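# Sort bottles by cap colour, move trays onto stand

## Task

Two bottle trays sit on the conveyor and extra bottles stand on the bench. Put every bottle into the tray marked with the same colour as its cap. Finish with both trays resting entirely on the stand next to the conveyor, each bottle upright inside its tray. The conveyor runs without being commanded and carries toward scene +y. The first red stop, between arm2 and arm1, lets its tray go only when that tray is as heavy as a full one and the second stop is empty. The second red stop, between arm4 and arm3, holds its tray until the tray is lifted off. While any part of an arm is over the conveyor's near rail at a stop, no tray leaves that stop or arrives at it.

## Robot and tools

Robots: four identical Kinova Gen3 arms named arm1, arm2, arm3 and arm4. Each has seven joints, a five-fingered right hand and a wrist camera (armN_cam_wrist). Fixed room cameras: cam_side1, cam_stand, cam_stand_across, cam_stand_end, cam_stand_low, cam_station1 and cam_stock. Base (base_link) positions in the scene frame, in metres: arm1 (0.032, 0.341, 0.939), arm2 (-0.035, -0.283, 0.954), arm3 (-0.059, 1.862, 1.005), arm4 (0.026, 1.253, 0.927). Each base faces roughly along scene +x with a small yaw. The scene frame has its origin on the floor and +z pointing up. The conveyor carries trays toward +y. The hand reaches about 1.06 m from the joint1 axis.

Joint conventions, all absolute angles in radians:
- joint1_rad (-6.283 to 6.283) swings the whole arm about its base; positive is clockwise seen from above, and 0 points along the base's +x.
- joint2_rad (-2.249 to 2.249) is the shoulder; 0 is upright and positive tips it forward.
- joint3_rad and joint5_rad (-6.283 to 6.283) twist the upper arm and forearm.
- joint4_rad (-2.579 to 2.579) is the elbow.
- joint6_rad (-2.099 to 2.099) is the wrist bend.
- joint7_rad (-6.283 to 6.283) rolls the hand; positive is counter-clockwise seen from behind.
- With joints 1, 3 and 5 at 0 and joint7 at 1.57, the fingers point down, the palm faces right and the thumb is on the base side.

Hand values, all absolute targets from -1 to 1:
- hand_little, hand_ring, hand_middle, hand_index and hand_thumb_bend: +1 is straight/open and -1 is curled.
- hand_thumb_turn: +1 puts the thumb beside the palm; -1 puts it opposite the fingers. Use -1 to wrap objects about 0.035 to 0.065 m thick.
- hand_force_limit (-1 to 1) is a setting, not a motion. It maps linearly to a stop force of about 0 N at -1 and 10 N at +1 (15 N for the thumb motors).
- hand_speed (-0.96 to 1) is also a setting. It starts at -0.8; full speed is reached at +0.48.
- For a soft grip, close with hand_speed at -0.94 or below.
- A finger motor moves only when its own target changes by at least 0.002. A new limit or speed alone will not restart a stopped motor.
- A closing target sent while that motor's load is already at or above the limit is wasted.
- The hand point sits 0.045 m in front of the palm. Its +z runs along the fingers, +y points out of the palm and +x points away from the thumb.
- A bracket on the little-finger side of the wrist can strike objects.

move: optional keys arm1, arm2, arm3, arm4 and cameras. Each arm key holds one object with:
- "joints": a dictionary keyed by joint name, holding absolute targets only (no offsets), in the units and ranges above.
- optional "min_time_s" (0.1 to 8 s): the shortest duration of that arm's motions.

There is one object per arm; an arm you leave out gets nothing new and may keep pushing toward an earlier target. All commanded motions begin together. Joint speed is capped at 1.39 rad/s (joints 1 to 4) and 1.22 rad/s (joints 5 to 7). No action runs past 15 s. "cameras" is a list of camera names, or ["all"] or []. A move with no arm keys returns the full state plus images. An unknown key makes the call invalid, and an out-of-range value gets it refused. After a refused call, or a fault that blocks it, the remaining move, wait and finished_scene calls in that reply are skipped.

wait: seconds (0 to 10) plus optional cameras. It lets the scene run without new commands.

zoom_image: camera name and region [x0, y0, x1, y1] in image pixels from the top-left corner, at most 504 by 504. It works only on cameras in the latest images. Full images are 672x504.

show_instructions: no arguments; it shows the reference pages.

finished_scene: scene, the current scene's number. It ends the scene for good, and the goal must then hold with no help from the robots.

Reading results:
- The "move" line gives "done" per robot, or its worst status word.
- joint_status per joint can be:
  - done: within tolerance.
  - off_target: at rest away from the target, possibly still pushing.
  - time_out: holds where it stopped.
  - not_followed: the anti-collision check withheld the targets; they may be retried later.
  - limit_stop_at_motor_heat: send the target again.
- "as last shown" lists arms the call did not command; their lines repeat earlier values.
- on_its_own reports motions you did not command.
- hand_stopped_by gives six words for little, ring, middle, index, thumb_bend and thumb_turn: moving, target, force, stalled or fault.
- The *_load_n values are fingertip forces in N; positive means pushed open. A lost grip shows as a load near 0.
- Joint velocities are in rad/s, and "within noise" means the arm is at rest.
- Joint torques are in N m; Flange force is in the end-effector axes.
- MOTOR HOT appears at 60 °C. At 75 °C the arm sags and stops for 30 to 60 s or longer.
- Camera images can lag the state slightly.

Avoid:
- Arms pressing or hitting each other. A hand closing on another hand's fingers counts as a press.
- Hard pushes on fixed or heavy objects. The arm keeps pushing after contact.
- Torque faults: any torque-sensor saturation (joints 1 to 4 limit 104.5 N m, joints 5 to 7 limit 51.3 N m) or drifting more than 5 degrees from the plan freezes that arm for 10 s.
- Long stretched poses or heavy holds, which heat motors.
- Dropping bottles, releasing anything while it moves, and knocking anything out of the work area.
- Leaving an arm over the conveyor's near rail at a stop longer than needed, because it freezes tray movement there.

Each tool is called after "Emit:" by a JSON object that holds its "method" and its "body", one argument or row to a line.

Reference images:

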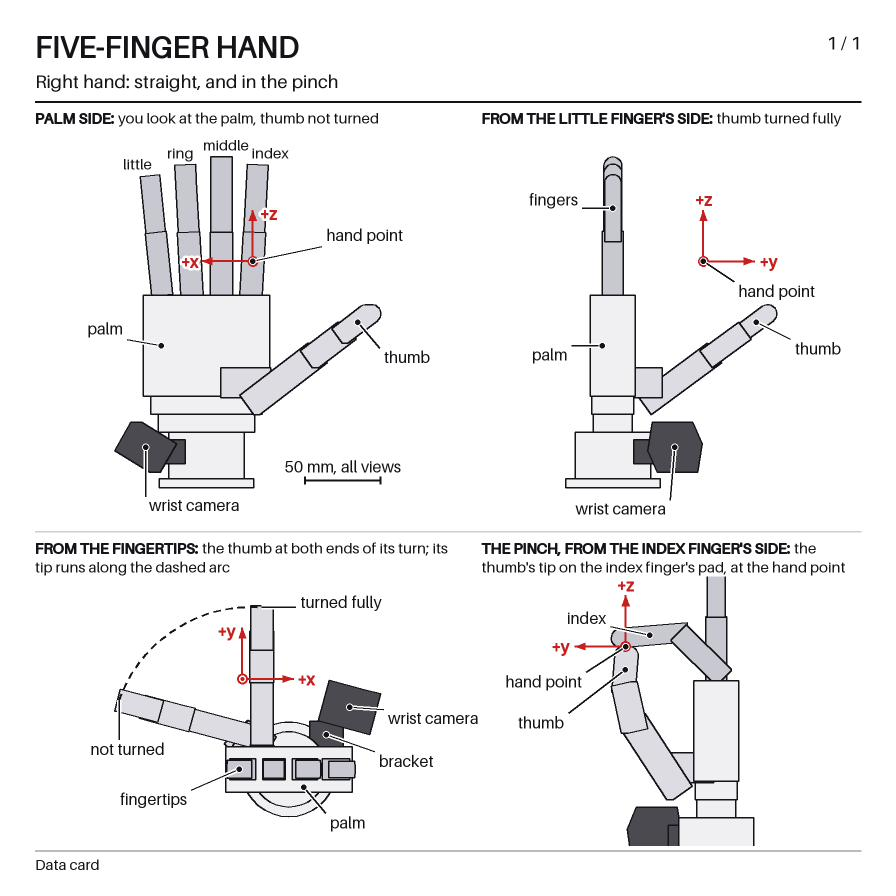

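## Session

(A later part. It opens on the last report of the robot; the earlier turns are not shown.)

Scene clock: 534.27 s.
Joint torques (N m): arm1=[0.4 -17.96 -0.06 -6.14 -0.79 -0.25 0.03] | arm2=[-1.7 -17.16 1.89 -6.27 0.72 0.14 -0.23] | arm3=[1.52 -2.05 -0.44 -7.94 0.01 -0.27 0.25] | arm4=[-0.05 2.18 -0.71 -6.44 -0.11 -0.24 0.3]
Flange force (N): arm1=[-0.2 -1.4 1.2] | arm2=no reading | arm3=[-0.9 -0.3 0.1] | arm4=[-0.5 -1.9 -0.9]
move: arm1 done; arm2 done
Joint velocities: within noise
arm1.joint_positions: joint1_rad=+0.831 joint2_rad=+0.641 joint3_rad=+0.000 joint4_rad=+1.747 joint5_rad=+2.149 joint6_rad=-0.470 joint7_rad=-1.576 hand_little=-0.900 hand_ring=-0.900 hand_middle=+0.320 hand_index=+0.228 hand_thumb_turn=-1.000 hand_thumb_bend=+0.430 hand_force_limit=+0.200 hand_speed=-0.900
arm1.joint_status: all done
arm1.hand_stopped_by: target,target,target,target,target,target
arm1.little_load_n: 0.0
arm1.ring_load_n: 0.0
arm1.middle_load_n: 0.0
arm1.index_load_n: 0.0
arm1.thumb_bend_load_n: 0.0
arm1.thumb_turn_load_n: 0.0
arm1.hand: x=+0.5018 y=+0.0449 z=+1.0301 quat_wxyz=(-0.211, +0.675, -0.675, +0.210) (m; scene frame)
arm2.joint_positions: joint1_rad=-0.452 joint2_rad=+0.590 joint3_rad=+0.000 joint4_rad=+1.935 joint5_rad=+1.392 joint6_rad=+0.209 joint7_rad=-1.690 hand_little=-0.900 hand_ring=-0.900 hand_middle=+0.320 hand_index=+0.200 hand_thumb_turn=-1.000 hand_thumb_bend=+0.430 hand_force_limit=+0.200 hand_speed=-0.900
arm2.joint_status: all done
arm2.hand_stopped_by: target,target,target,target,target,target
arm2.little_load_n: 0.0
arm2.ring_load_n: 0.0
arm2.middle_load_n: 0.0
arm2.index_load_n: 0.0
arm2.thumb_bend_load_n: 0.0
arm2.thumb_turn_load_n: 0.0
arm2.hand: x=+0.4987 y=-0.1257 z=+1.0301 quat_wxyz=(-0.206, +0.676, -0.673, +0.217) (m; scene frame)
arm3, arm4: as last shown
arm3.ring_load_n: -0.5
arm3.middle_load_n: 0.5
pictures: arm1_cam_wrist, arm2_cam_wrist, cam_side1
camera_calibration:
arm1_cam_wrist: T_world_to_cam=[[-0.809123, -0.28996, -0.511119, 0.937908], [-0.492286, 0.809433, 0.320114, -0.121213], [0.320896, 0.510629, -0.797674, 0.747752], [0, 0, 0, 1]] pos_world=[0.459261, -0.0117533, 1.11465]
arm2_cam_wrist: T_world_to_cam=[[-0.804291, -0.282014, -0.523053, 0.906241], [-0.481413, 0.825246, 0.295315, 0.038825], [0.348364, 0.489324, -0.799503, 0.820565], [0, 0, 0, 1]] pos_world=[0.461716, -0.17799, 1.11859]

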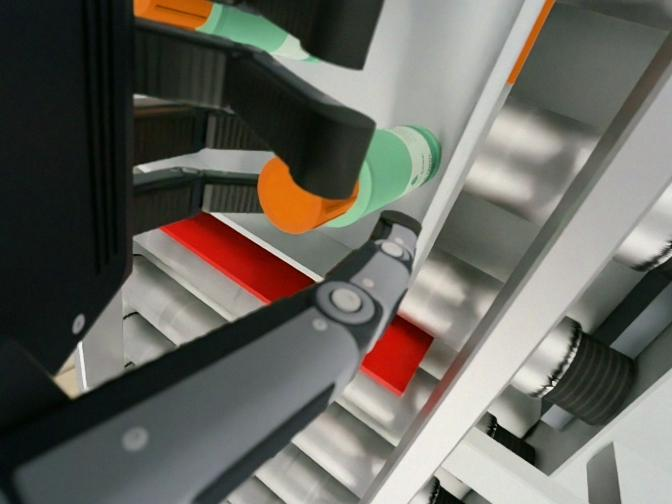

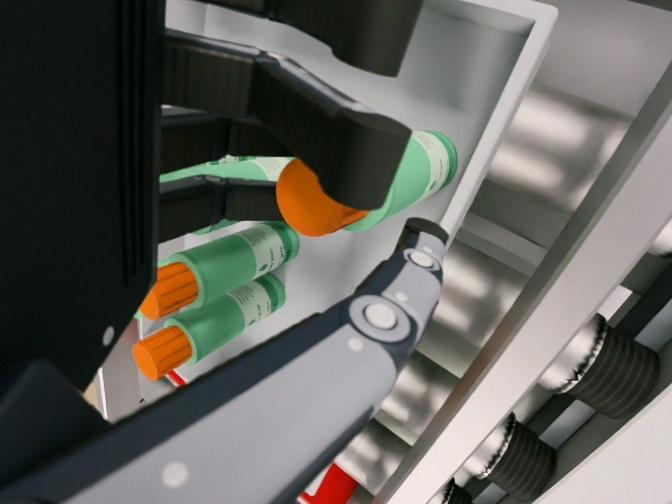

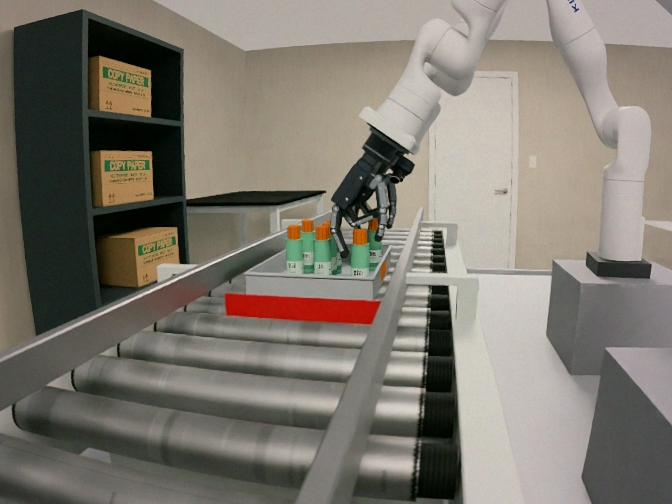

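Emit:
{"method": "move", "body": {
  "arm1": {"joints":{"joint1_rad":0.8329,"joint2_rad":0.5276,"joint4_rad":1.6743,"joint5_rad":2.3913,"joint6_rad":-0.5915,"joint7_rad":-1.8555},"min_time_s":3},
  "arm2": {"joints":{"joint1_rad":-0.4507,"joint2_rad":0.5195,"joint4_rad":1.9046,"joint5_rad":0.9867,"joint6_rad":0.2464,"joint7_rad":-1.2737},"min_time_s":3},
  "arm3": {"joints":{"joint1_rad":-0.1553,"joint2_rad":0.75,"joint3_rad":0,"joint4_rad":1.1333,"joint5_rad":1.1596,"joint6_rad":1.3877,"joint7_rad":-2.2116,"hand_index":0.3,"hand_middle":0.3,"hand_ring":0.0,"hand_little":0.0,"hand_thumb_turn":-1,"hand_thumb_bend":0.15,"hand_speed":-0.4,"hand_force_limit":0.4},"min_time_s":5},
  "arm4": {"joints":{"joint1_rad":0.4283,"joint2_rad":0.6,"joint3_rad":0,"joint4_rad":1.187,"joint5_rad":-1.0607,"joint6_rad":1.5487,"joint7_rad":-4.0858,"hand_index":0.3,"hand_middle":0.3,"hand_ring":0.0,"hand_little":0.0,"hand_thumb_turn":-1,"hand_thumb_bend":0.15,"hand_speed":-0.4,"hand_force_limit":0.4},"min_time_s":5}
}}

Emit:
{"method": "move", "body": {
  "arm2": {"joints":{"joint1_rad":-0.4499,"joint2_rad":0.4554,"joint4_rad":1.8665,"joint5_rad":0.7174,"joint6_rad":0.3138,"joint7_rad":-0.9936},"min_time_s":2},
  "arm1": {"joints":{"joint1_rad":-1.4692,"joint2_rad":0.0908,"joint4_rad":2.3665,"joint5_rad":0.8337,"joint6_rad":0.8861,"joint7_rad":-2.1871},"min_time_s":5}
}}

Emit:
{"method": "move", "body": {
  "arm2": {"joints":{"joint1_rad":1.1517,"joint2_rad":0.2789,"joint4_rad":2.2054,"joint5_rad":2.1476,"joint6_rad":-0.7037,"joint7_rad":-1.1037},"min_time_s":5},
  "cameras": ["arm3_cam_wrist", "arm4_cam_wrist", "cam_stand", "cam_stand_across", "cam_stand_end", "cam_side1"]
}}

Scene clock: 587.53 s.
Joint torques (N m): arm1=[0.43 -17.13 -0.06 -7.09 -0.85 0.09 0.02] | arm2=[-1.79 -16.64 1.8 -6.83 0.77 -0.38 -0.25] | arm3=[1.18 -21.67 1.22 -8.39 2.25 0.21 0.18] | arm4=[-0.42 -18.26 -1.94 -6.9 -2.31 0.93 0.28]
Flange force (N): arm1=[-0.4 -1.4 1.1] | arm2=[4.7 -18.5 -5.8] | arm3=[1.4 2.5 -2.2] | arm4=[4.0 0.1 -0.6]
move: arm1 done; arm2 done; arm3 done; arm4 done
Joint velocities: within noise
arm1.joint_positions: joint1_rad=+0.833 joint2_rad=+0.528 joint3_rad=+0.000 joint4_rad=+1.674 joint5_rad=+2.391 joint6_rad=-0.592 joint7_rad=-1.856 hand_little=-0.900 hand_ring=-0.900 hand_middle=+0.320 hand_index=+0.228 hand_thumb_turn=-1.000 hand_thumb_bend=+0.430 hand_force_limit=+0.200 hand_speed=-0.900
arm1.joint_status: all done
arm1.hand_stopped_by: target,target,target,target,target,target
arm1.little_load_n: 0.0
arm1.ring_load_n: 0.0
arm1.middle_load_n: 0.0
arm1.index_load_n: 0.0
arm1.thumb_bend_load_n: 0.0
arm1.thumb_turn_load_n: 0.0
arm1.hand: x=+0.5009 y=+0.0450 z=+1.1000 quat_wxyz=(-0.211, +0.675, -0.675, +0.210) (m; scene frame)
arm2.joint_positions: joint1_rad=-0.451 joint2_rad=+0.520 joint3_rad=+0.000 joint4_rad=+1.905 joint5_rad=+0.987 joint6_rad=+0.246 joint7_rad=-1.274 hand_little=-0.900 hand_ring=-0.900 hand_middle=+0.320 hand_index=+0.200 hand_thumb_turn=-1.000 hand_thumb_bend=+0.430 hand_force_limit=+0.200 hand_speed=-0.900
arm2.joint_status: all done
arm2.hand_stopped_by: target,target,target,target,target,target
arm2.little_load_n: 0.0
arm2.ring_load_n: 0.0
arm2.middle_load_n: 0.0
arm2.index_load_n: 0.0
arm2.thumb_bend_load_n: 0.0
arm2.thumb_turn_load_n: 0.0
arm2.hand: x=+0.4987 y=-0.1258 z=+1.0651 quat_wxyz=(-0.206, +0.677, -0.673, +0.217) (m; scene frame)
arm3.joint_positions: joint1_rad=-0.155 joint2_rad=+0.750 joint3_rad=+0.000 joint4_rad=+1.133 joint5_rad=+1.160 joint6_rad=+1.388 joint7_rad=-2.212 hand_little=+0.000 hand_ring=+0.000 hand_middle=+0.300 hand_index=+0.300 hand_thumb_turn=-1.000 hand_thumb_bend=+0.150 hand_force_limit=+0.400 hand_speed=-0.400
arm3.joint_status: all done
arm3.hand_stopped_by: target,target,target,target,target,target
arm3.little_load_n: 0.0
arm3.ring_load_n: 0.0
arm3.middle_load_n: 0.0
arm3.index_load_n: 0.0
arm3.thumb_bend_load_n: 0.0
arm3.thumb_turn_load_n: 0.0
arm3.hand: x=+0.6204 y=+1.6369 z=+1.3211 quat_wxyz=(-0.143, -0.092, -0.842, +0.512) (m; scene frame)
arm4.joint_positions: joint1_rad=+0.428 joint2_rad=+0.600 joint3_rad=+0.000 joint4_rad=+1.187 joint5_rad=-1.061 joint6_rad=+1.549 joint7_rad=-4.086 hand_little=+0.000 hand_ring=+0.000 hand_middle=+0.300 hand_index=+0.300 hand_thumb_turn=-1.000 hand_thumb_bend=+0.150 hand_force_limit=+0.400 hand_speed=-0.400
arm4.joint_status: all done
arm4.hand_stopped_by: target,target,target,target,target,target
arm4.little_load_n: 0.0
arm4.ring_load_n: 0.0
arm4.middle_load_n: 0.0
arm4.index_load_n: 0.0
arm4.thumb_bend_load_n: 0.0
arm4.thumb_turn_load_n: 0.0
arm4.hand: x=+0.5793 y=+1.3266 z=+1.2826 quat_wxyz=(+0.490, -0.854, -0.093, -0.148) (m; scene frame)
pictures: none

Scene clock: 592.93 s.
Joint torques (N m): arm1=[0.55 -6.22 0.41 -4.99 0.78 0.49 0.05] | arm2=[-1.75 -16.2 1.67 -7.42 0.76 -0.74 -0.25] | arm3=[1.18 -21.69 1.23 -8.41 2.24 0.23 0.21] | arm4=[-0.41 -18.18 -1.98 -6.94 -2.28 0.91 0.29]
Flange force (N): arm1=[0.3 1.3 -2.7] | arm2=[6.9 -11.7 -2.7] | arm3=[1.5 2.6 -2.1] | arm4=[3.7 0.0 -0.6]
move: arm1 done; arm2 done
Joint velocities: within noise
arm1.joint_positions: joint1_rad=-1.469 joint2_rad=+0.091 joint3_rad=+0.000 joint4_rad=+2.366 joint5_rad=+0.834 joint6_rad=+0.886 joint7_rad=-2.187 hand_little=-0.900 hand_ring=-0.900 hand_middle=+0.320 hand_index=+0.228 hand_thumb_turn=-1.000 hand_thumb_bend=+0.430 hand_force_limit=+0.200 hand_speed=-0.900
arm1.joint_status: all done
arm1.hand_stopped_by: target,target,target,target,target,target
arm1.little_load_n: 0.0
arm1.ring_load_n: 0.0
arm1.middle_load_n: 0.0
arm1.index_load_n: 0.0
arm1.thumb_bend_load_n: 0.5
arm1.thumb_turn_load_n: 0.0
arm1.hand: x=+0.1914 y=+0.6093 z=+1.1002 quat_wxyz=(-0.211, +0.675, -0.675, +0.210) (m; scene frame)
arm2.joint_positions: joint1_rad=-0.450 joint2_rad=+0.455 joint3_rad=+0.000 joint4_rad=+1.866 joint5_rad=+0.717 joint6_rad=+0.314 joint7_rad=-0.994 hand_little=-0.900 hand_ring=-0.900 hand_middle=+0.320 hand_index=+0.200 hand_thumb_turn=-1.000 hand_thumb_bend=+0.430 hand_force_limit=+0.200 hand_speed=-0.900
arm2.joint_status: all done
arm2.hand_stopped_by: target,target,target,target,target,target
arm2.little_load_n: 0.0
arm2.ring_load_n: 0.0
arm2.middle_load_n: 0.0
arm2.index_load_n: 0.0
arm2.thumb_bend_load_n: 0.0
arm2.thumb_turn_load_n: 0.0
arm2.hand: x=+0.4982 y=-0.1259 z=+1.1001 quat_wxyz=(-0.206, +0.676, -0.673, +0.217) (m; scene frame)
arm3, arm4: as last shown
pictures: none

Scene clock: 598.33 s.
Joint torques (N m): arm1=[0.44 -6.19 0.34 -5 0.73 0.45 0.03] | arm2=[-1.86 -11 1.11 -5.67 -0.4 -0.64 -0.23] | arm3=[1.18 -21.67 1.22 -8.41 2.24 0.18 0.2] | arm4=[-0.47 -18.15 -1.97 -7.02 -2.27 0.95 0.27]
Flange force (N): arm1=[0.4 0.9 -2.6] | arm2=[-0.8 6.3 3.5] | arm3=[1.5 2.6 -2.2] | arm4=[3.1 0.0 -0.4]
move: arm2 done
Joint velocities: within noise
arm1, arm3, arm4: as last shown
arm1.thumb_bend_load_n: 0.0
arm2.joint_positions: joint1_rad=+1.152 joint2_rad=+0.279 joint3_rad=+0.000 joint4_rad=+2.205 joint5_rad=+2.148 joint6_rad=-0.704 joint7_rad=-1.104 hand_little=-0.900 hand_ring=-0.900 hand_middle=+0.320 hand_index=+0.200 hand_thumb_turn=-1.000 hand_thumb_bend=+0.430 hand_force_limit=+0.200 hand_speed=-0.900
arm2.joint_status: all done
arm2.hand_stopped_by: target,target,target,target,target,target
arm2.little_load_n: 0.0
arm2.ring_load_n: 0.0
arm2.middle_load_n: 0.0
arm2.index_load_n: 0.0
arm2.thumb_bend_load_n: 0.0
arm2.thumb_turn_load_n: 0.0
arm2.hand: x=+0.1786 y=-0.5492 z=+1.1000 quat_wxyz=(-0.206, +0.677, -0.673, +0.217) (m; scene frame)
pictures: arm3_cam_wrist, arm4_cam_wrist, cam_side1, cam_stand, cam_stand_across, cam_stand_end
camera_calibration:
arm3_cam_wrist: T_world_to_cam=[[0.0689959, 0.488866, -0.869626, 0.305982], [0.734453, 0.565039, 0.375912, -1.88464], [0.675144, -0.664635, -0.320064, 1.20563], [0, 0, 0, 1]] pos_world=[0.549094, 1.71662, 1.36043]
arm4_cam_wrist: T_world_to_cam=[[0.515772, -0.494158, -0.699848, 1.25375], [-0.802188, -0.56536, -0.191998, 1.45753], [-0.300789, 0.660437, -0.688004, 0.288295], [0, 0, 0, 1]] pos_world=[0.609274, 1.25318, 1.35563]

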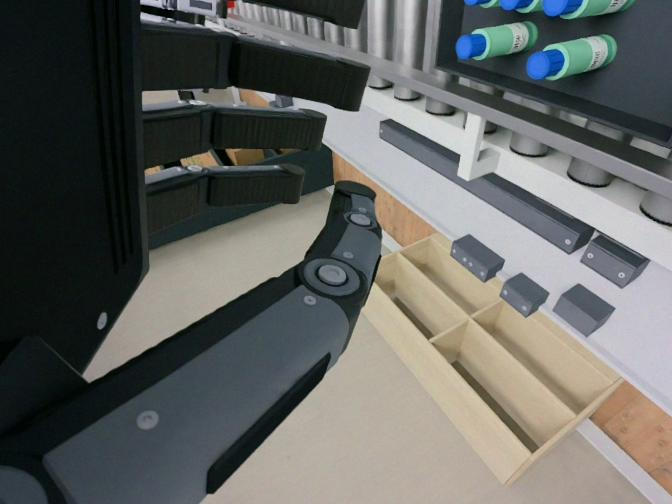

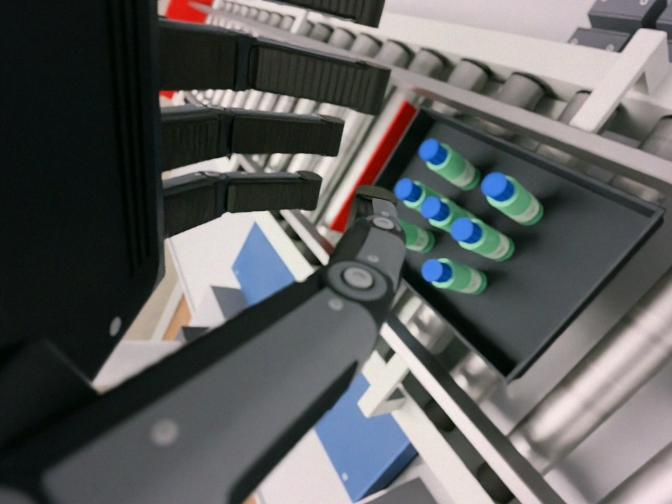

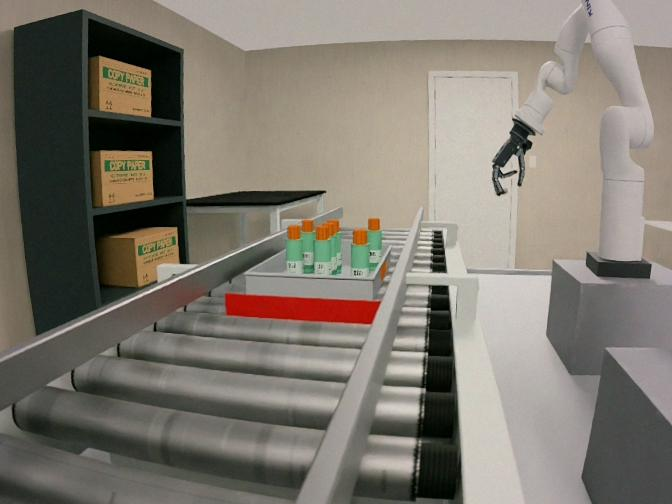

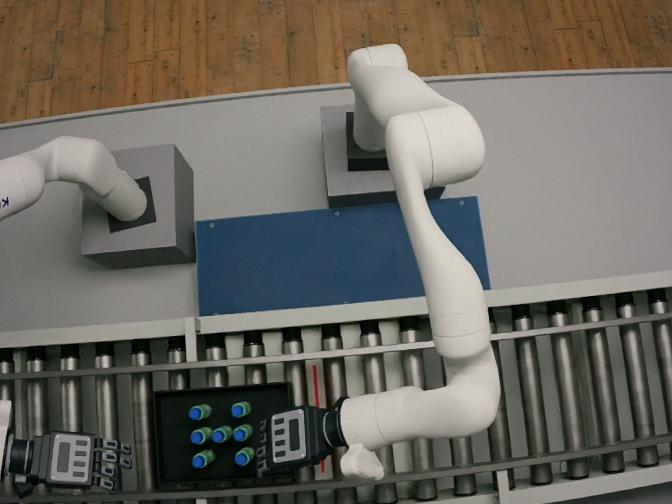

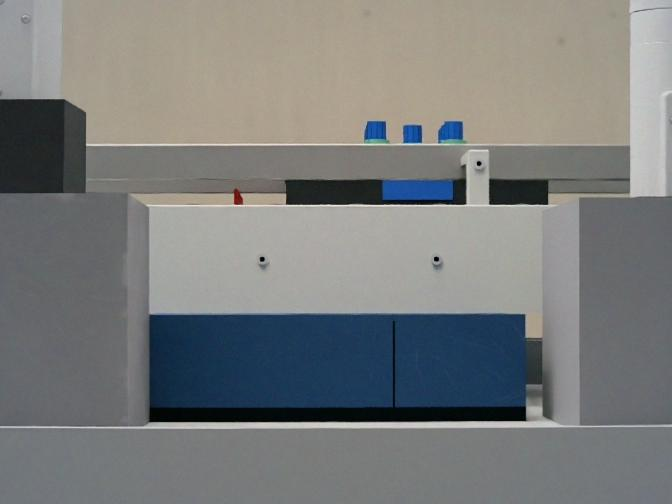

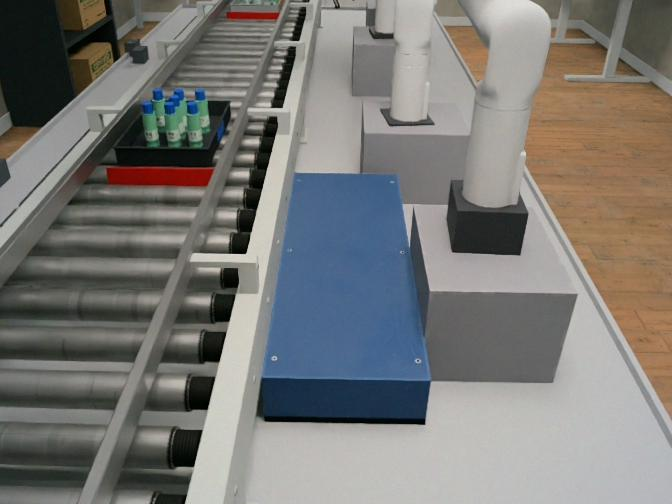

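Emit:
{"method": "move", "body": {
  "arm3": {"joints":{"joint2_rad":1.0931},"min_time_s":3},
  "arm4": {"joints":{"joint2_rad":0.955},"min_time_s":3},
  "cameras": ["arm3_cam_wrist", "arm4_cam_wrist", "cam_stand_end", "cam_side1"]
}}

Scene clock: 621.43 s.
Joint torques (N m): arm1=[0.49 -6.18 0.35 -5.17 0.76 0.46 0.02] | arm2=[-1.77 -11 1.07 -5.65 -0.43 -0.64 -0.22] | arm3=[1.08 -23.97 1.78 -6.71 1.87 1.01 0.21] | arm4=[-0.47 -21.65 -2.47 -5.3 -2.01 1.73 0.24]
Flange force (N): arm1=[0.9 1.1 -2.5] | arm2=[-0.7 5.9 3.3] | arm3=[1.3 2.3 -1.7] | arm4=[4.7 0.5 -1.1]
move: arm3 done; arm4 done
Joint velocities: within noise
arm1, arm2: as last shown
arm3.joint_positions: joint1_rad=-0.155 joint2_rad=+1.093 joint3_rad=+0.000 joint4_rad=+1.133 joint5_rad=+1.160 joint6_rad=+1.388 joint7_rad=-2.212 hand_little=+0.000 hand_ring=+0.000 hand_middle=+0.300 hand_index=+0.300 hand_thumb_turn=-1.000 hand_thumb_bend=+0.150 hand_force_limit=+0.400 hand_speed=-0.400
arm3.joint_status: all done
arm3.hand_stopped_by: target,target,target,target,target,target
arm3.little_load_n: 0.0
arm3.ring_load_n: 0.0
arm3.middle_load_n: 0.0
arm3.index_load_n: 0.0
arm3.thumb_bend_load_n: 0.0
arm3.thumb_turn_load_n: 0.0
arm3.hand: x=+0.5936 y=+1.6354 z=+1.0996 quat_wxyz=(+0.000, +0.000, -0.845, +0.535) (m; scene frame)
arm4.joint_positions: joint1_rad=+0.428 joint2_rad=+0.955 joint3_rad=+0.000 joint4_rad=+1.187 joint5_rad=-1.061 joint6_rad=+1.549 joint7_rad=-4.086 hand_little=+0.000 hand_ring=+0.000 hand_middle=+0.300 hand_index=+0.300 hand_thumb_turn=-1.000 hand_thumb_bend=+0.150 hand_force_limit=+0.400 hand_speed=-0.400
arm4.joint_status: all done
arm4.hand_stopped_by: target,target,target,target,target,target
arm4.little_load_n: 0.0
arm4.ring_load_n: 0.0
arm4.middle_load_n: 0.0
arm4.index_load_n: 0.0
arm4.thumb_bend_load_n: 0.0
arm4.thumb_turn_load_n: 0.0
arm4.hand: x=+0.5721 y=+1.3301 z=+1.0994 quat_wxyz=(+0.540, -0.842, -0.003, -0.004) (m; scene frame)
pictures: arm3_cam_wrist, arm4_cam_wrist, cam_side1, cam_stand_end
camera_calibration:
arm3_cam_wrist: T_world_to_cam=[[-0.229672, 0.457513, -0.85903, 0.332856], [0.813379, 0.574926, 0.0887344, -1.52801], [0.534476, -0.678337, -0.504176, 1.46027], [0, 0, 0, 1]] pos_world=[0.538821, 1.71676, 1.15775]
arm4_cam_wrist: T_world_to_cam=[[0.245011, -0.41657, -0.875465, 1.3758], [-0.827746, -0.560021, 0.0348171, 1.17662], [-0.504783, 0.716132, -0.482025, -0.026055], [0, 0, 0, 1]] pos_world=[0.623703, 1.2507, 1.15094]

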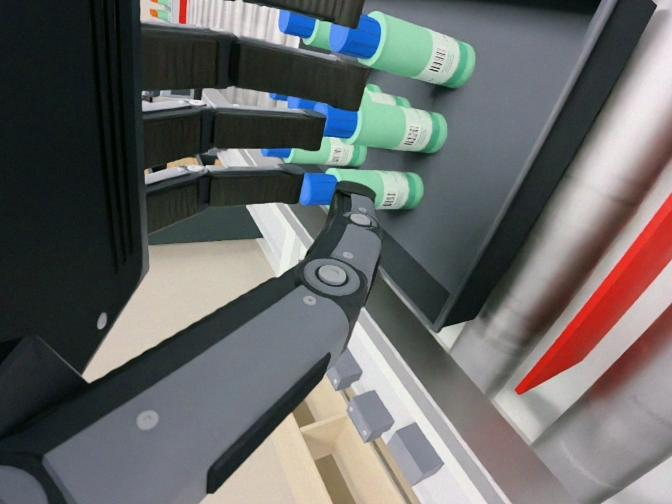

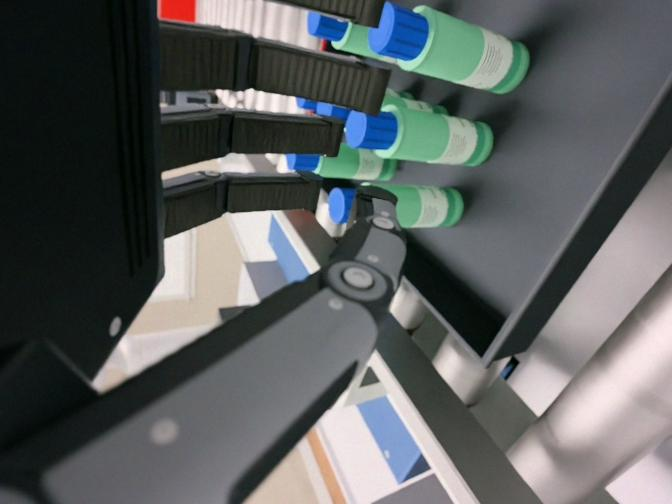

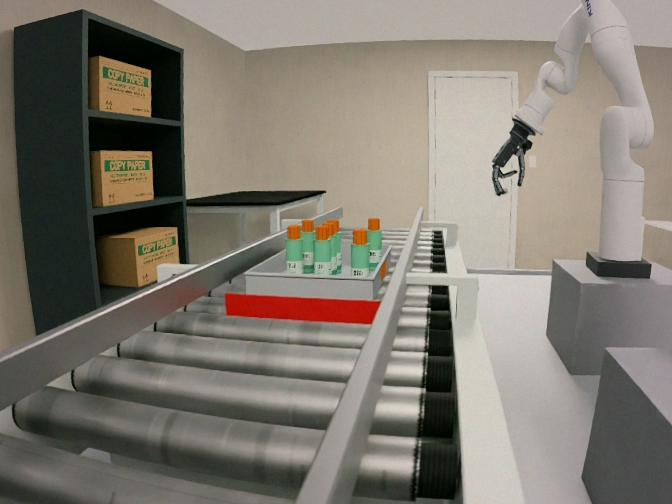

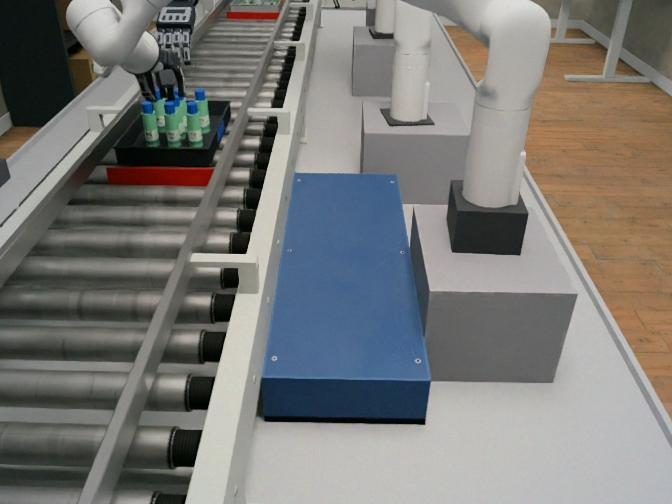

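Emit:
{"method": "move", "body": {
  "arm3": {"joints":{"joint1_rad":-0.1567,"joint2_rad":1.243,"joint4_rad":1.0753,"joint5_rad":1.1759,"joint6_rad":1.3526,"joint7_rad":-2.2982},"min_time_s":3},
  "arm4": {"joints":{"joint1_rad":0.4401,"joint2_rad":1.0886,"joint4_rad":1.1799,"joint5_rad":-1.0594,"joint6_rad":1.4951,"joint7_rad":-3.9706},"min_time_s":3},
  "cameras": ["arm3_cam_wrist", "arm4_cam_wrist", "cam_stand_end", "cam_stand"]
}}

Scene clock: 656.83 s.
Joint torques (N m): arm1=[0.47 -6.19 0.33 -5.02 0.8 0.54 0.01] | arm2=[-1.77 -10.99 1.1 -5.65 -0.42 -0.66 -0.28] | arm3=[1.15 -24.59 1.86 -6.22 1.73 1.14 0.21] | arm4=[-0.6 -22.44 -2.62 -4.71 -1.85 1.94 0.27]
Flange force (N): arm1=[0.5 0.8 -2.5] | arm2=[-0.8 6.2 3.6] | arm3=[1.7 2.2 -1.8] | arm4=[4.7 1.3 -1.1]
move: arm3 done; arm4 done
Joint velocities: within noise
arm1, arm2: as last shown
arm3.joint_positions: joint1_rad=-0.157 joint2_rad=+1.243 joint3_rad=+0.000 joint4_rad=+1.075 joint5_rad=+1.176 joint6_rad=+1.353 joint7_rad=-2.298 hand_little=+0.000 hand_ring=+0.000 hand_middle=+0.300 hand_index=+0.300 hand_thumb_turn=-1.000 hand_thumb_bend=+0.150 hand_force_limit=+0.400 hand_speed=-0.400
arm3.joint_status: all done
arm3.hand_stopped_by: target,target,target,target,target,target
arm3.little_load_n: 0.0
arm3.ring_load_n: 0.0
arm3.middle_load_n: 0.0
arm3.index_load_n: 0.0
arm3.thumb_bend_load_n: 0.5
arm3.thumb_turn_load_n: 0.0
arm3.hand: x=+0.5995 y=+1.6373 z=+1.0196 quat_wxyz=(+0.000, +0.000, -0.845, +0.535) (m; scene frame)
arm4.joint_positions: joint1_rad=+0.440 joint2_rad=+1.089 joint3_rad=+0.000 joint4_rad=+1.180 joint5_rad=-1.059 joint6_rad=+1.495 joint7_rad=-3.971 hand_little=+0.000 hand_ring=+0.000 hand_middle=+0.300 hand_index=+0.300 hand_thumb_turn=-1.000 hand_thumb_bend=+0.150 hand_force_limit=+0.400 hand_speed=-0.400
arm4.joint_status: all done
arm4.hand_stopped_by: target,target,target,target,target,target
arm4.little_load_n: 0.0
arm4.ring_load_n: 0.0
arm4.middle_load_n: 0.0
arm4.index_load_n: 0.0
arm4.thumb_bend_load_n: 0.0
arm4.thumb_turn_load_n: 0.0
arm4.hand: x=+0.5761 y=+1.3221 z=+1.0195 quat_wxyz=(+0.540, -0.842, -0.003, -0.004) (m; scene frame)
pictures: arm3_cam_wrist, arm4_cam_wrist, cam_stand, cam_stand_end
camera_calibration:
arm3_cam_wrist: T_world_to_cam=[[-0.229869, 0.457515, -0.858977, 0.264643], [0.813318, 0.57503, 0.0886269, -1.52697], [0.534485, -0.678248, -0.504286, 1.41804], [0, 0, 0, 1]] pos_world=[0.544822, 1.71876, 1.07775]
arm4_cam_wrist: T_world_to_cam=[[0.245149, -0.416502, -0.875459, 1.3014], [-0.827751, -0.560025, 0.0346437, 1.17848], [-0.504708, 0.716169, -0.48205, -0.056959], [0, 0, 0, 1]] pos_world=[0.627703, 1.2428, 1.07104]

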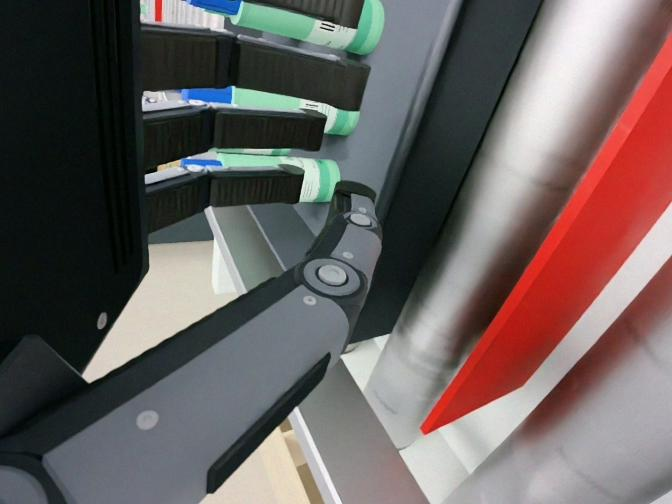

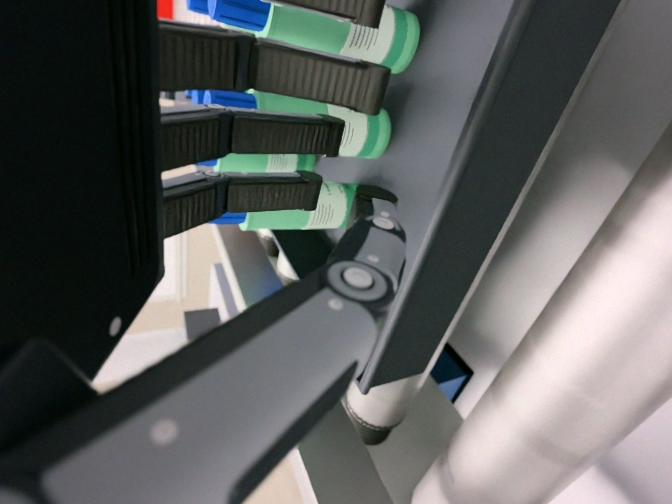

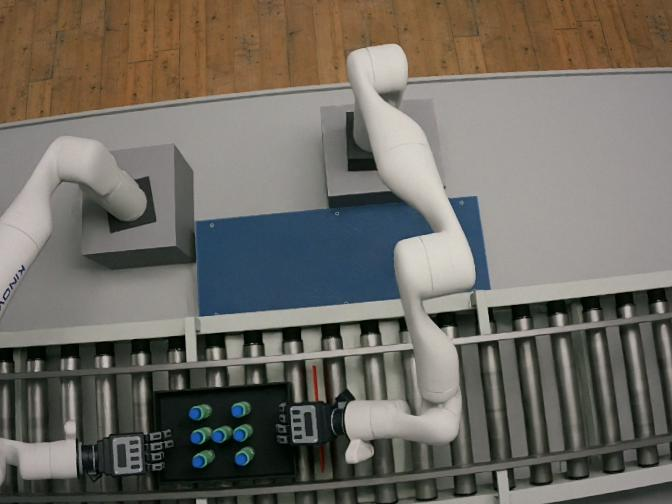

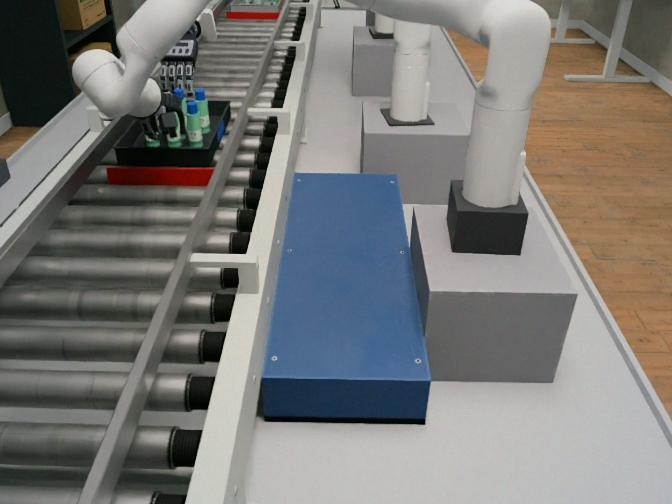

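Emit:
{"method": "zoom_image", "body": {
  "camera": "arm3_cam_wrist",
  "region": [330, 0, 570, 360]
}}

Emit:
{"method": "zoom_image", "body": {
  "camera": "arm4_cam_wrist",
  "region": [340, 0, 640, 420]
}}

Scaled by 1.400 from the camera's 672x504 image, which has a finer 960x720 frame.

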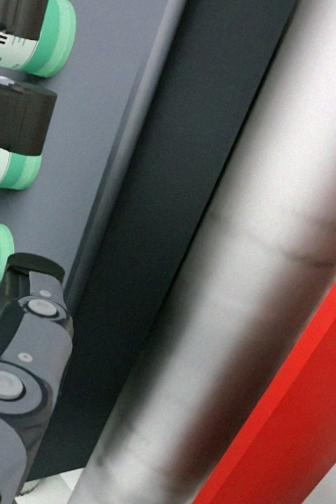

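Scaled by 1.200 from the camera's 672x504 image, which has a finer 960x720 frame.

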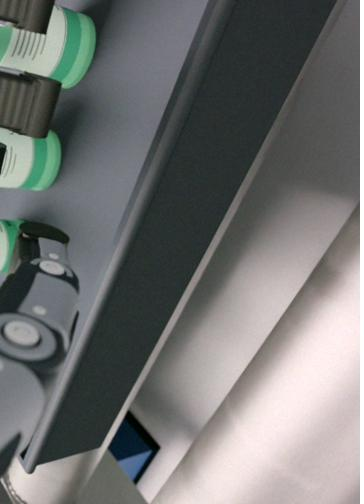

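Emit:
{"method": "move", "body": {
  "arm3": {"joints": {"joint1_rad": -0.1205, "joint2_rad": 1.2652, "joint3_rad": 0, "joint4_rad": 1.0149, "joint5_rad": 1.1897, "joint6_rad": 1.3420, "joint7_rad": -2.2515}, "min_time_s": 2},
  "arm4": {"joints": {"joint1_rad": 0.4430, "joint2_rad": 1.0837, "joint3_rad": 0, "joint4_rad": 1.1925, "joint5_rad": -1.0580, "joint6_rad": 1.4933, "joint7_rad": -3.9629}, "min_time_s": 2},
  "cameras": ["arm3_cam_wrist", "arm4_cam_wrist", "cam_stand", "cam_side1", "cam_stand_end"]
}}

Scene clock: 727.17 s.
Joint torques (N m): arm1=[0.51 -6.13 0.39 -5.03 0.76 0.52 0.04] | arm2=[-1.75 -11.04 1.03 -5.69 -0.38 -0.62 -0.23] | arm3=[1.11 -25 1.96 -6.53 1.81 1.07 0.2] | arm4=[-0.56 -22.2 -2.44 -4.63 -1.79 1.92 0.29]
Flange force (N): arm1=[0.6 1.1 -2.6] | arm2=[-0.8 6.1 3.5] | arm3=[1.7 2.1 -1.9] | arm4=[4.7 1.0 -1.1]
move: arm3 done; arm4 done
Joint velocities: within noise
arm1, arm2: as last shown
arm2.little_load_n: 0.5
arm3.joint_positions: joint1_rad=-0.121 joint2_rad=+1.265 joint3_rad=+0.000 joint4_rad=+1.015 joint5_rad=+1.190 joint6_rad=+1.342 joint7_rad=-2.252 hand_little=+0.000 hand_ring=+0.000 hand_middle=+0.300 hand_index=+0.300 hand_thumb_turn=-1.000 hand_thumb_bend=+0.150 hand_force_limit=+0.400 hand_speed=-0.400
arm3.joint_status: all done
arm3.hand_stopped_by: target,target,target,target,target,target
arm3.little_load_n: 0.0
arm3.ring_load_n: 0.0
arm3.middle_load_n: 0.0
arm3.index_load_n: 0.0
arm3.thumb_bend_load_n: 0.0
arm3.thumb_turn_load_n: 0.0
arm3.hand: x=+0.6115 y=+1.6154 z=+1.0195 quat_wxyz=(+0.000, +0.000, -0.845, +0.535) (m; scene frame)
arm4.joint_positions: joint1_rad=+0.443 joint2_rad=+1.084 joint3_rad=+0.000 joint4_rad=+1.193 joint5_rad=-1.058 joint6_rad=+1.493 joint7_rad=-3.963 hand_little=+0.000 hand_ring=+0.000 hand_middle=+0.300 hand_index=+0.300 hand_thumb_turn=-1.000 hand_thumb_bend=+0.150 hand_force_limit=+0.400 hand_speed=-0.400
arm4.joint_status: all done
arm4.hand_stopped_by: target,target,target,target,target,target
arm4.little_load_n: 0.0
arm4.ring_load_n: 0.0
arm4.middle_load_n: 0.0
arm4.index_load_n: 0.0
arm4.thumb_bend_load_n: 0.0
arm4.thumb_turn_load_n: 0.0
arm4.hand: x=+0.5730 y=+1.3211 z=+1.0193 quat_wxyz=(+0.540, -0.842, -0.003, -0.004) (m; scene frame)
pictures: arm3_cam_wrist, arm4_cam_wrist, cam_side1, cam_stand, cam_stand_end
camera_calibration:
arm3_cam_wrist: T_world_to_cam=[[-0.229786, 0.457548, -0.858981, 0.277283], [0.813294, 0.575046, 0.0887417, -1.52421], [0.534557, -0.678212, -0.504258, 1.39652], [0, 0, 0, 1]] pos_world=[0.556822, 1.69676, 1.07765]
arm4_cam_wrist: T_world_to_cam=[[0.245011, -0.41657, -0.875465, 1.30181], [-0.827746, -0.560021, 0.0348171, 1.17525], [-0.504783, 0.716132, -0.482025, -0.0577386], [0, 0, 0, 1]] pos_world=[0.624703, 1.2418, 1.07094]

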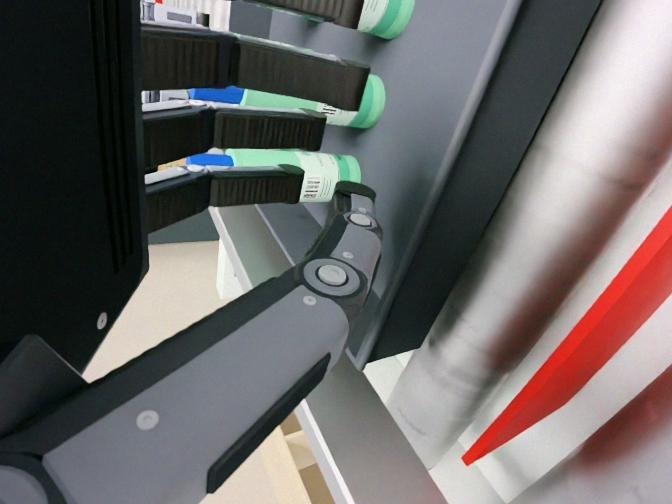

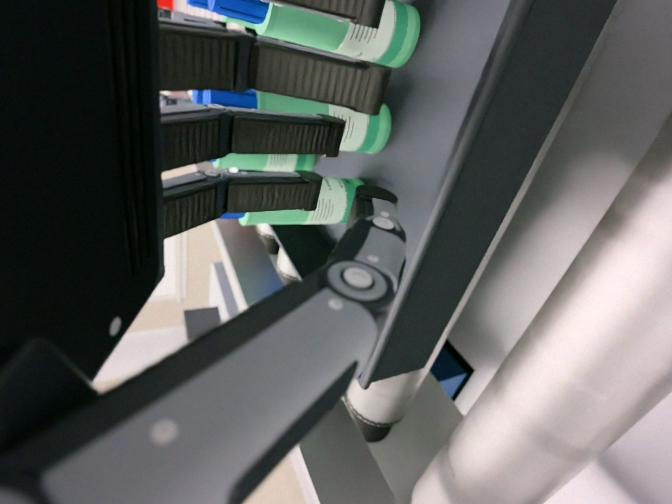

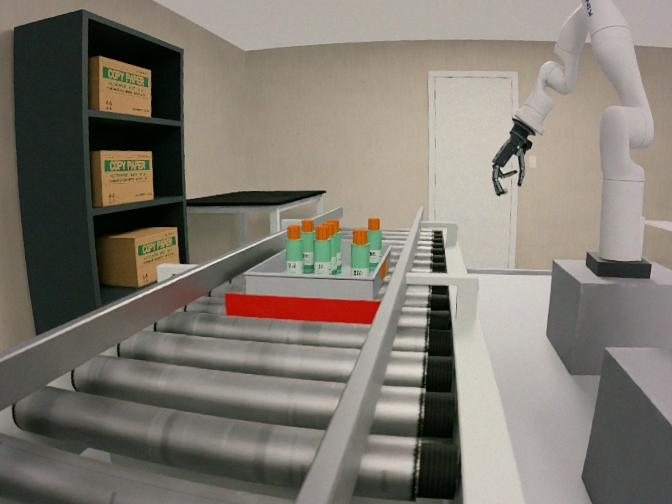

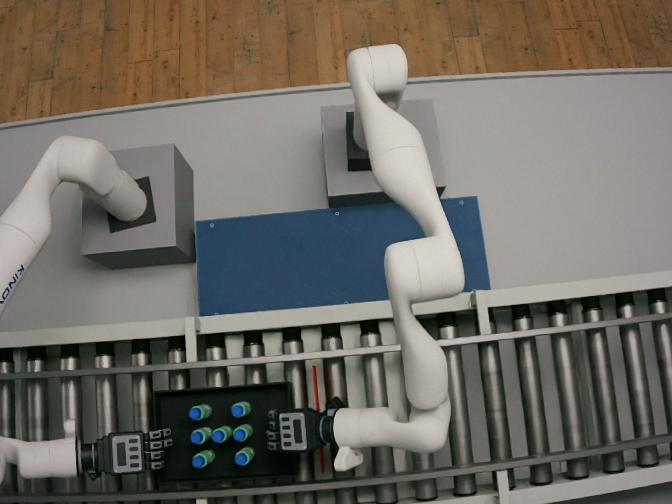

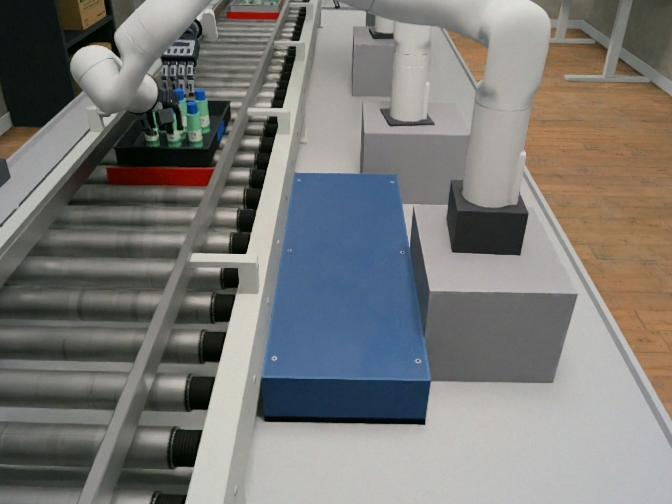

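Emit:
{"method": "zoom_image", "body": {
  "camera": "arm3_cam_wrist",
  "region": [260, 130, 560, 400]
}}

Emit:
{"method": "zoom_image", "body": {
  "camera": "arm4_cam_wrist",
  "region": [260, 130, 560, 400]
}}

Scaled by 1.680 from the camera's 672x504 image, which has a finer 960x720 frame.

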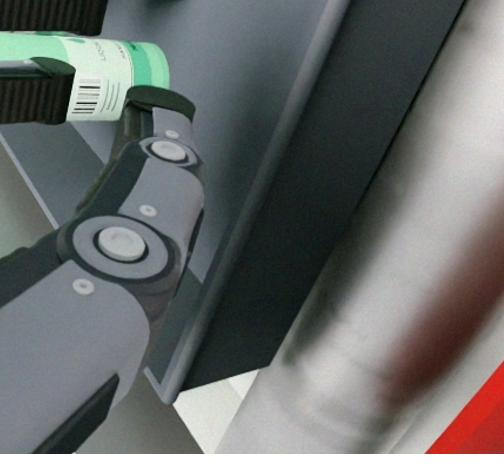

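Scaled by 1.680 from the camera's 672x504 image, which has a finer 960x720 frame.

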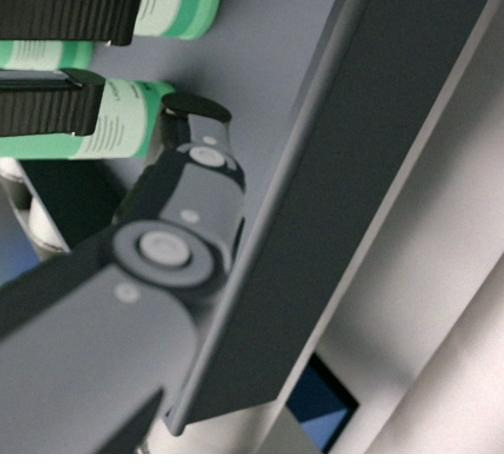

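Emit:
{"method": "move", "body": {
  "arm3": {"joints": {"joint1_rad": -0.1233, "joint2_rad": 1.3310, "joint3_rad": 0, "joint4_rad": 0.9845, "joint5_rad": 1.1959, "joint6_rad": 1.3309, "joint7_rad": -2.2860}, "min_time_s": 2},
  "arm4": {"joints": {"joint1_rad": 0.4435, "joint2_rad": 1.1431, "joint3_rad": 0, "joint4_rad": 1.1868, "joint5_rad": -1.0620, "joint6_rad": 1.4673, "joint7_rad": -3.9157}, "min_time_s": 2},
  "cameras": ["arm3_cam_wrist", "arm4_cam_wrist", "cam_stand_across"]
}}

Scene clock: 782.83 s.
Joint torques (N m): arm1=[0.51 -6.32 0.39 -5.08 0.78 0.49 0.03] | arm2=[-1.8 -10.93 1.09 -5.66 -0.42 -0.64 -0.2] | arm3=[8 -13.71 2.2 -2.47 0 -0.78 0.32] | arm4=[-0.65 -22.43 -2.51 -4.34 -1.79 2.03 0.25]
Flange force (N): arm1=[0.4 1.4 -2.3] | arm2=[-0.8 5.9 3.2] | arm3=[3.5 -9.9 -19.7] | arm4=[4.5 1.4 -1.1]
move: arm3 done; arm4 done
Joint velocities: within noise
arm1, arm2: as last shown
arm1.thumb_turn_load_n: 0.5
arm2.little_load_n: 0.0
arm3.joint_positions: joint1_rad=-0.123 joint2_rad=+1.331 joint3_rad=+0.000 joint4_rad=+0.984 joint5_rad=+1.196 joint6_rad=+1.331 joint7_rad=-2.286 hand_little=+0.000 hand_ring=+0.000 hand_middle=+0.300 hand_index=+0.300 hand_thumb_turn=-1.000 hand_thumb_bend=+0.147 hand_force_limit=+0.400 hand_speed=-0.400
arm3.joint_status: all done
arm3.hand_stopped_by: target,target,target,target,target,target
arm3.little_load_n: 0.0
arm3.ring_load_n: 0.0
arm3.middle_load_n: 0.0
arm3.index_load_n: 0.0
arm3.thumb_bend_load_n: -7.5
arm3.thumb_turn_load_n: -3.0
arm3.hand: x=+0.6116 y=+1.6175 z=+0.9846 quat_wxyz=(+0.000, +0.000, -0.845, +0.535) (m; scene frame)
arm4.joint_positions: joint1_rad=+0.444 joint2_rad=+1.143 joint3_rad=+0.000 joint4_rad=+1.187 joint5_rad=-1.062 joint6_rad=+1.467 joint7_rad=-3.916 hand_little=+0.000 hand_ring=+0.000 hand_middle=+0.300 hand_index=+0.300 hand_thumb_turn=-1.000 hand_thumb_bend=+0.150 hand_force_limit=+0.400 hand_speed=-0.400
arm4.joint_status: all done
arm4.hand_stopped_by: target,target,target,target,target,target
arm4.little_load_n: 0.0
arm4.ring_load_n: 0.0
arm4.middle_load_n: 0.0
arm4.index_load_n: 0.5
arm4.thumb_bend_load_n: 0.0
arm4.thumb_turn_load_n: 0.0
arm4.hand: x=+0.5731 y=+1.3211 z=+0.9844 quat_wxyz=(+0.540, -0.842, -0.002, -0.004) (m; scene frame)
pictures: arm3_cam_wrist, arm4_cam_wrist, cam_stand_across
camera_calibration:
arm3_cam_wrist: T_world_to_cam=[[-0.229994, 0.457426, -0.85899, 0.246675], [0.813164, 0.575251, 0.088606, -1.52245], [0.534665, -0.678121, -0.504267, 1.38014], [0, 0, 0, 1]] pos_world=[0.556823, 1.69886, 1.04275]
arm4_cam_wrist: T_world_to_cam=[[0.244969, -0.416624, -0.875451, 1.27129], [-0.827804, -0.559935, 0.0348347, 1.17632], [-0.504709, 0.716168, -0.48205, -0.0745558], [0, 0, 0, 1]] pos_world=[0.624703, 1.2417, 1.03604]

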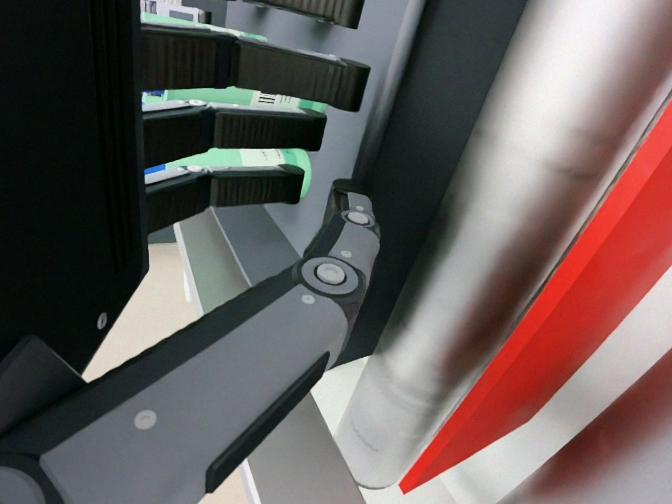

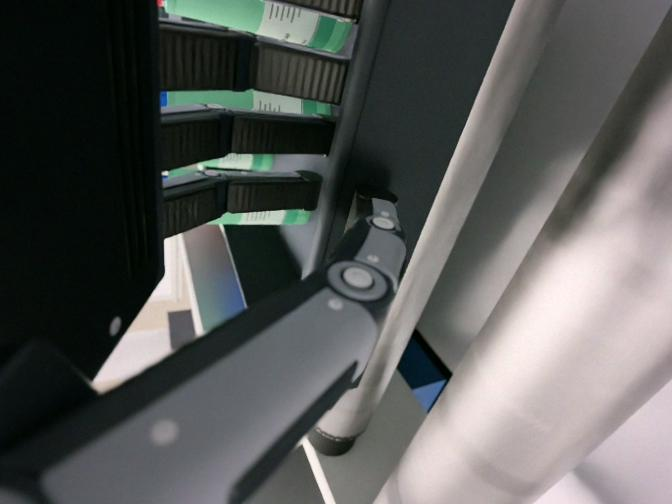

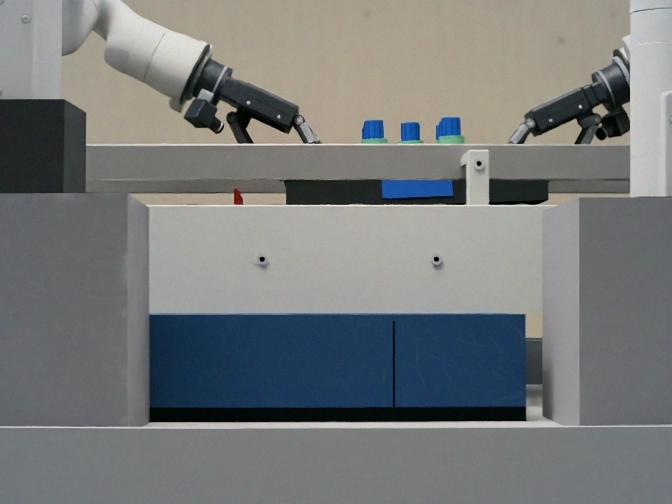

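Emit:
{"method": "zoom_image", "body": {
  "camera": "arm3_cam_wrist",
  "region": [260, 100, 510, 350]
}}

Emit:
{"method": "zoom_image", "body": {
  "camera": "arm4_cam_wrist",
  "region": [260, 100, 510, 350]
}}

Emit:
{"method": "zoom_image", "body": {
  "camera": "cam_stand_across",
  "region": [200, 60, 600, 240]
}}

Scaled by 2.016 from the camera's 672x504 image, which has a finer 960x720 frame.

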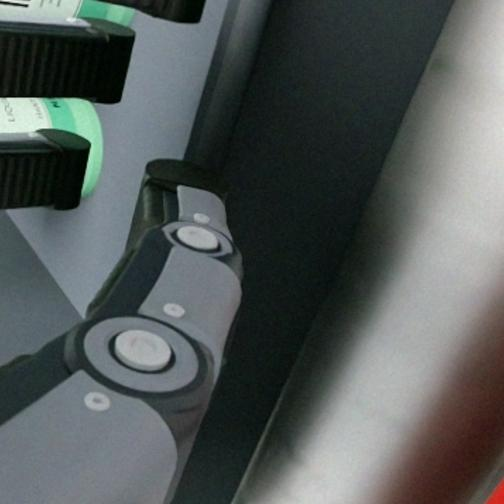

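Scaled by 2.016 from the camera's 672x504 image, which has a finer 960x720 frame.

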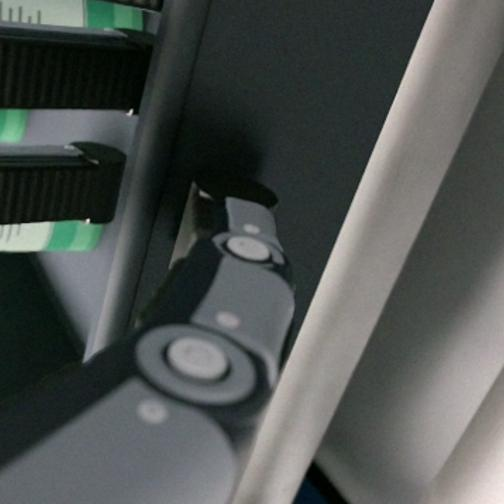

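Scaled by 1.260 from the camera's 672x504 image, which has a finer 960x720 frame.

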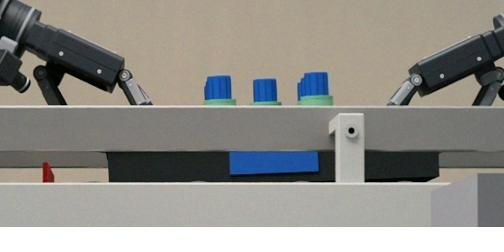

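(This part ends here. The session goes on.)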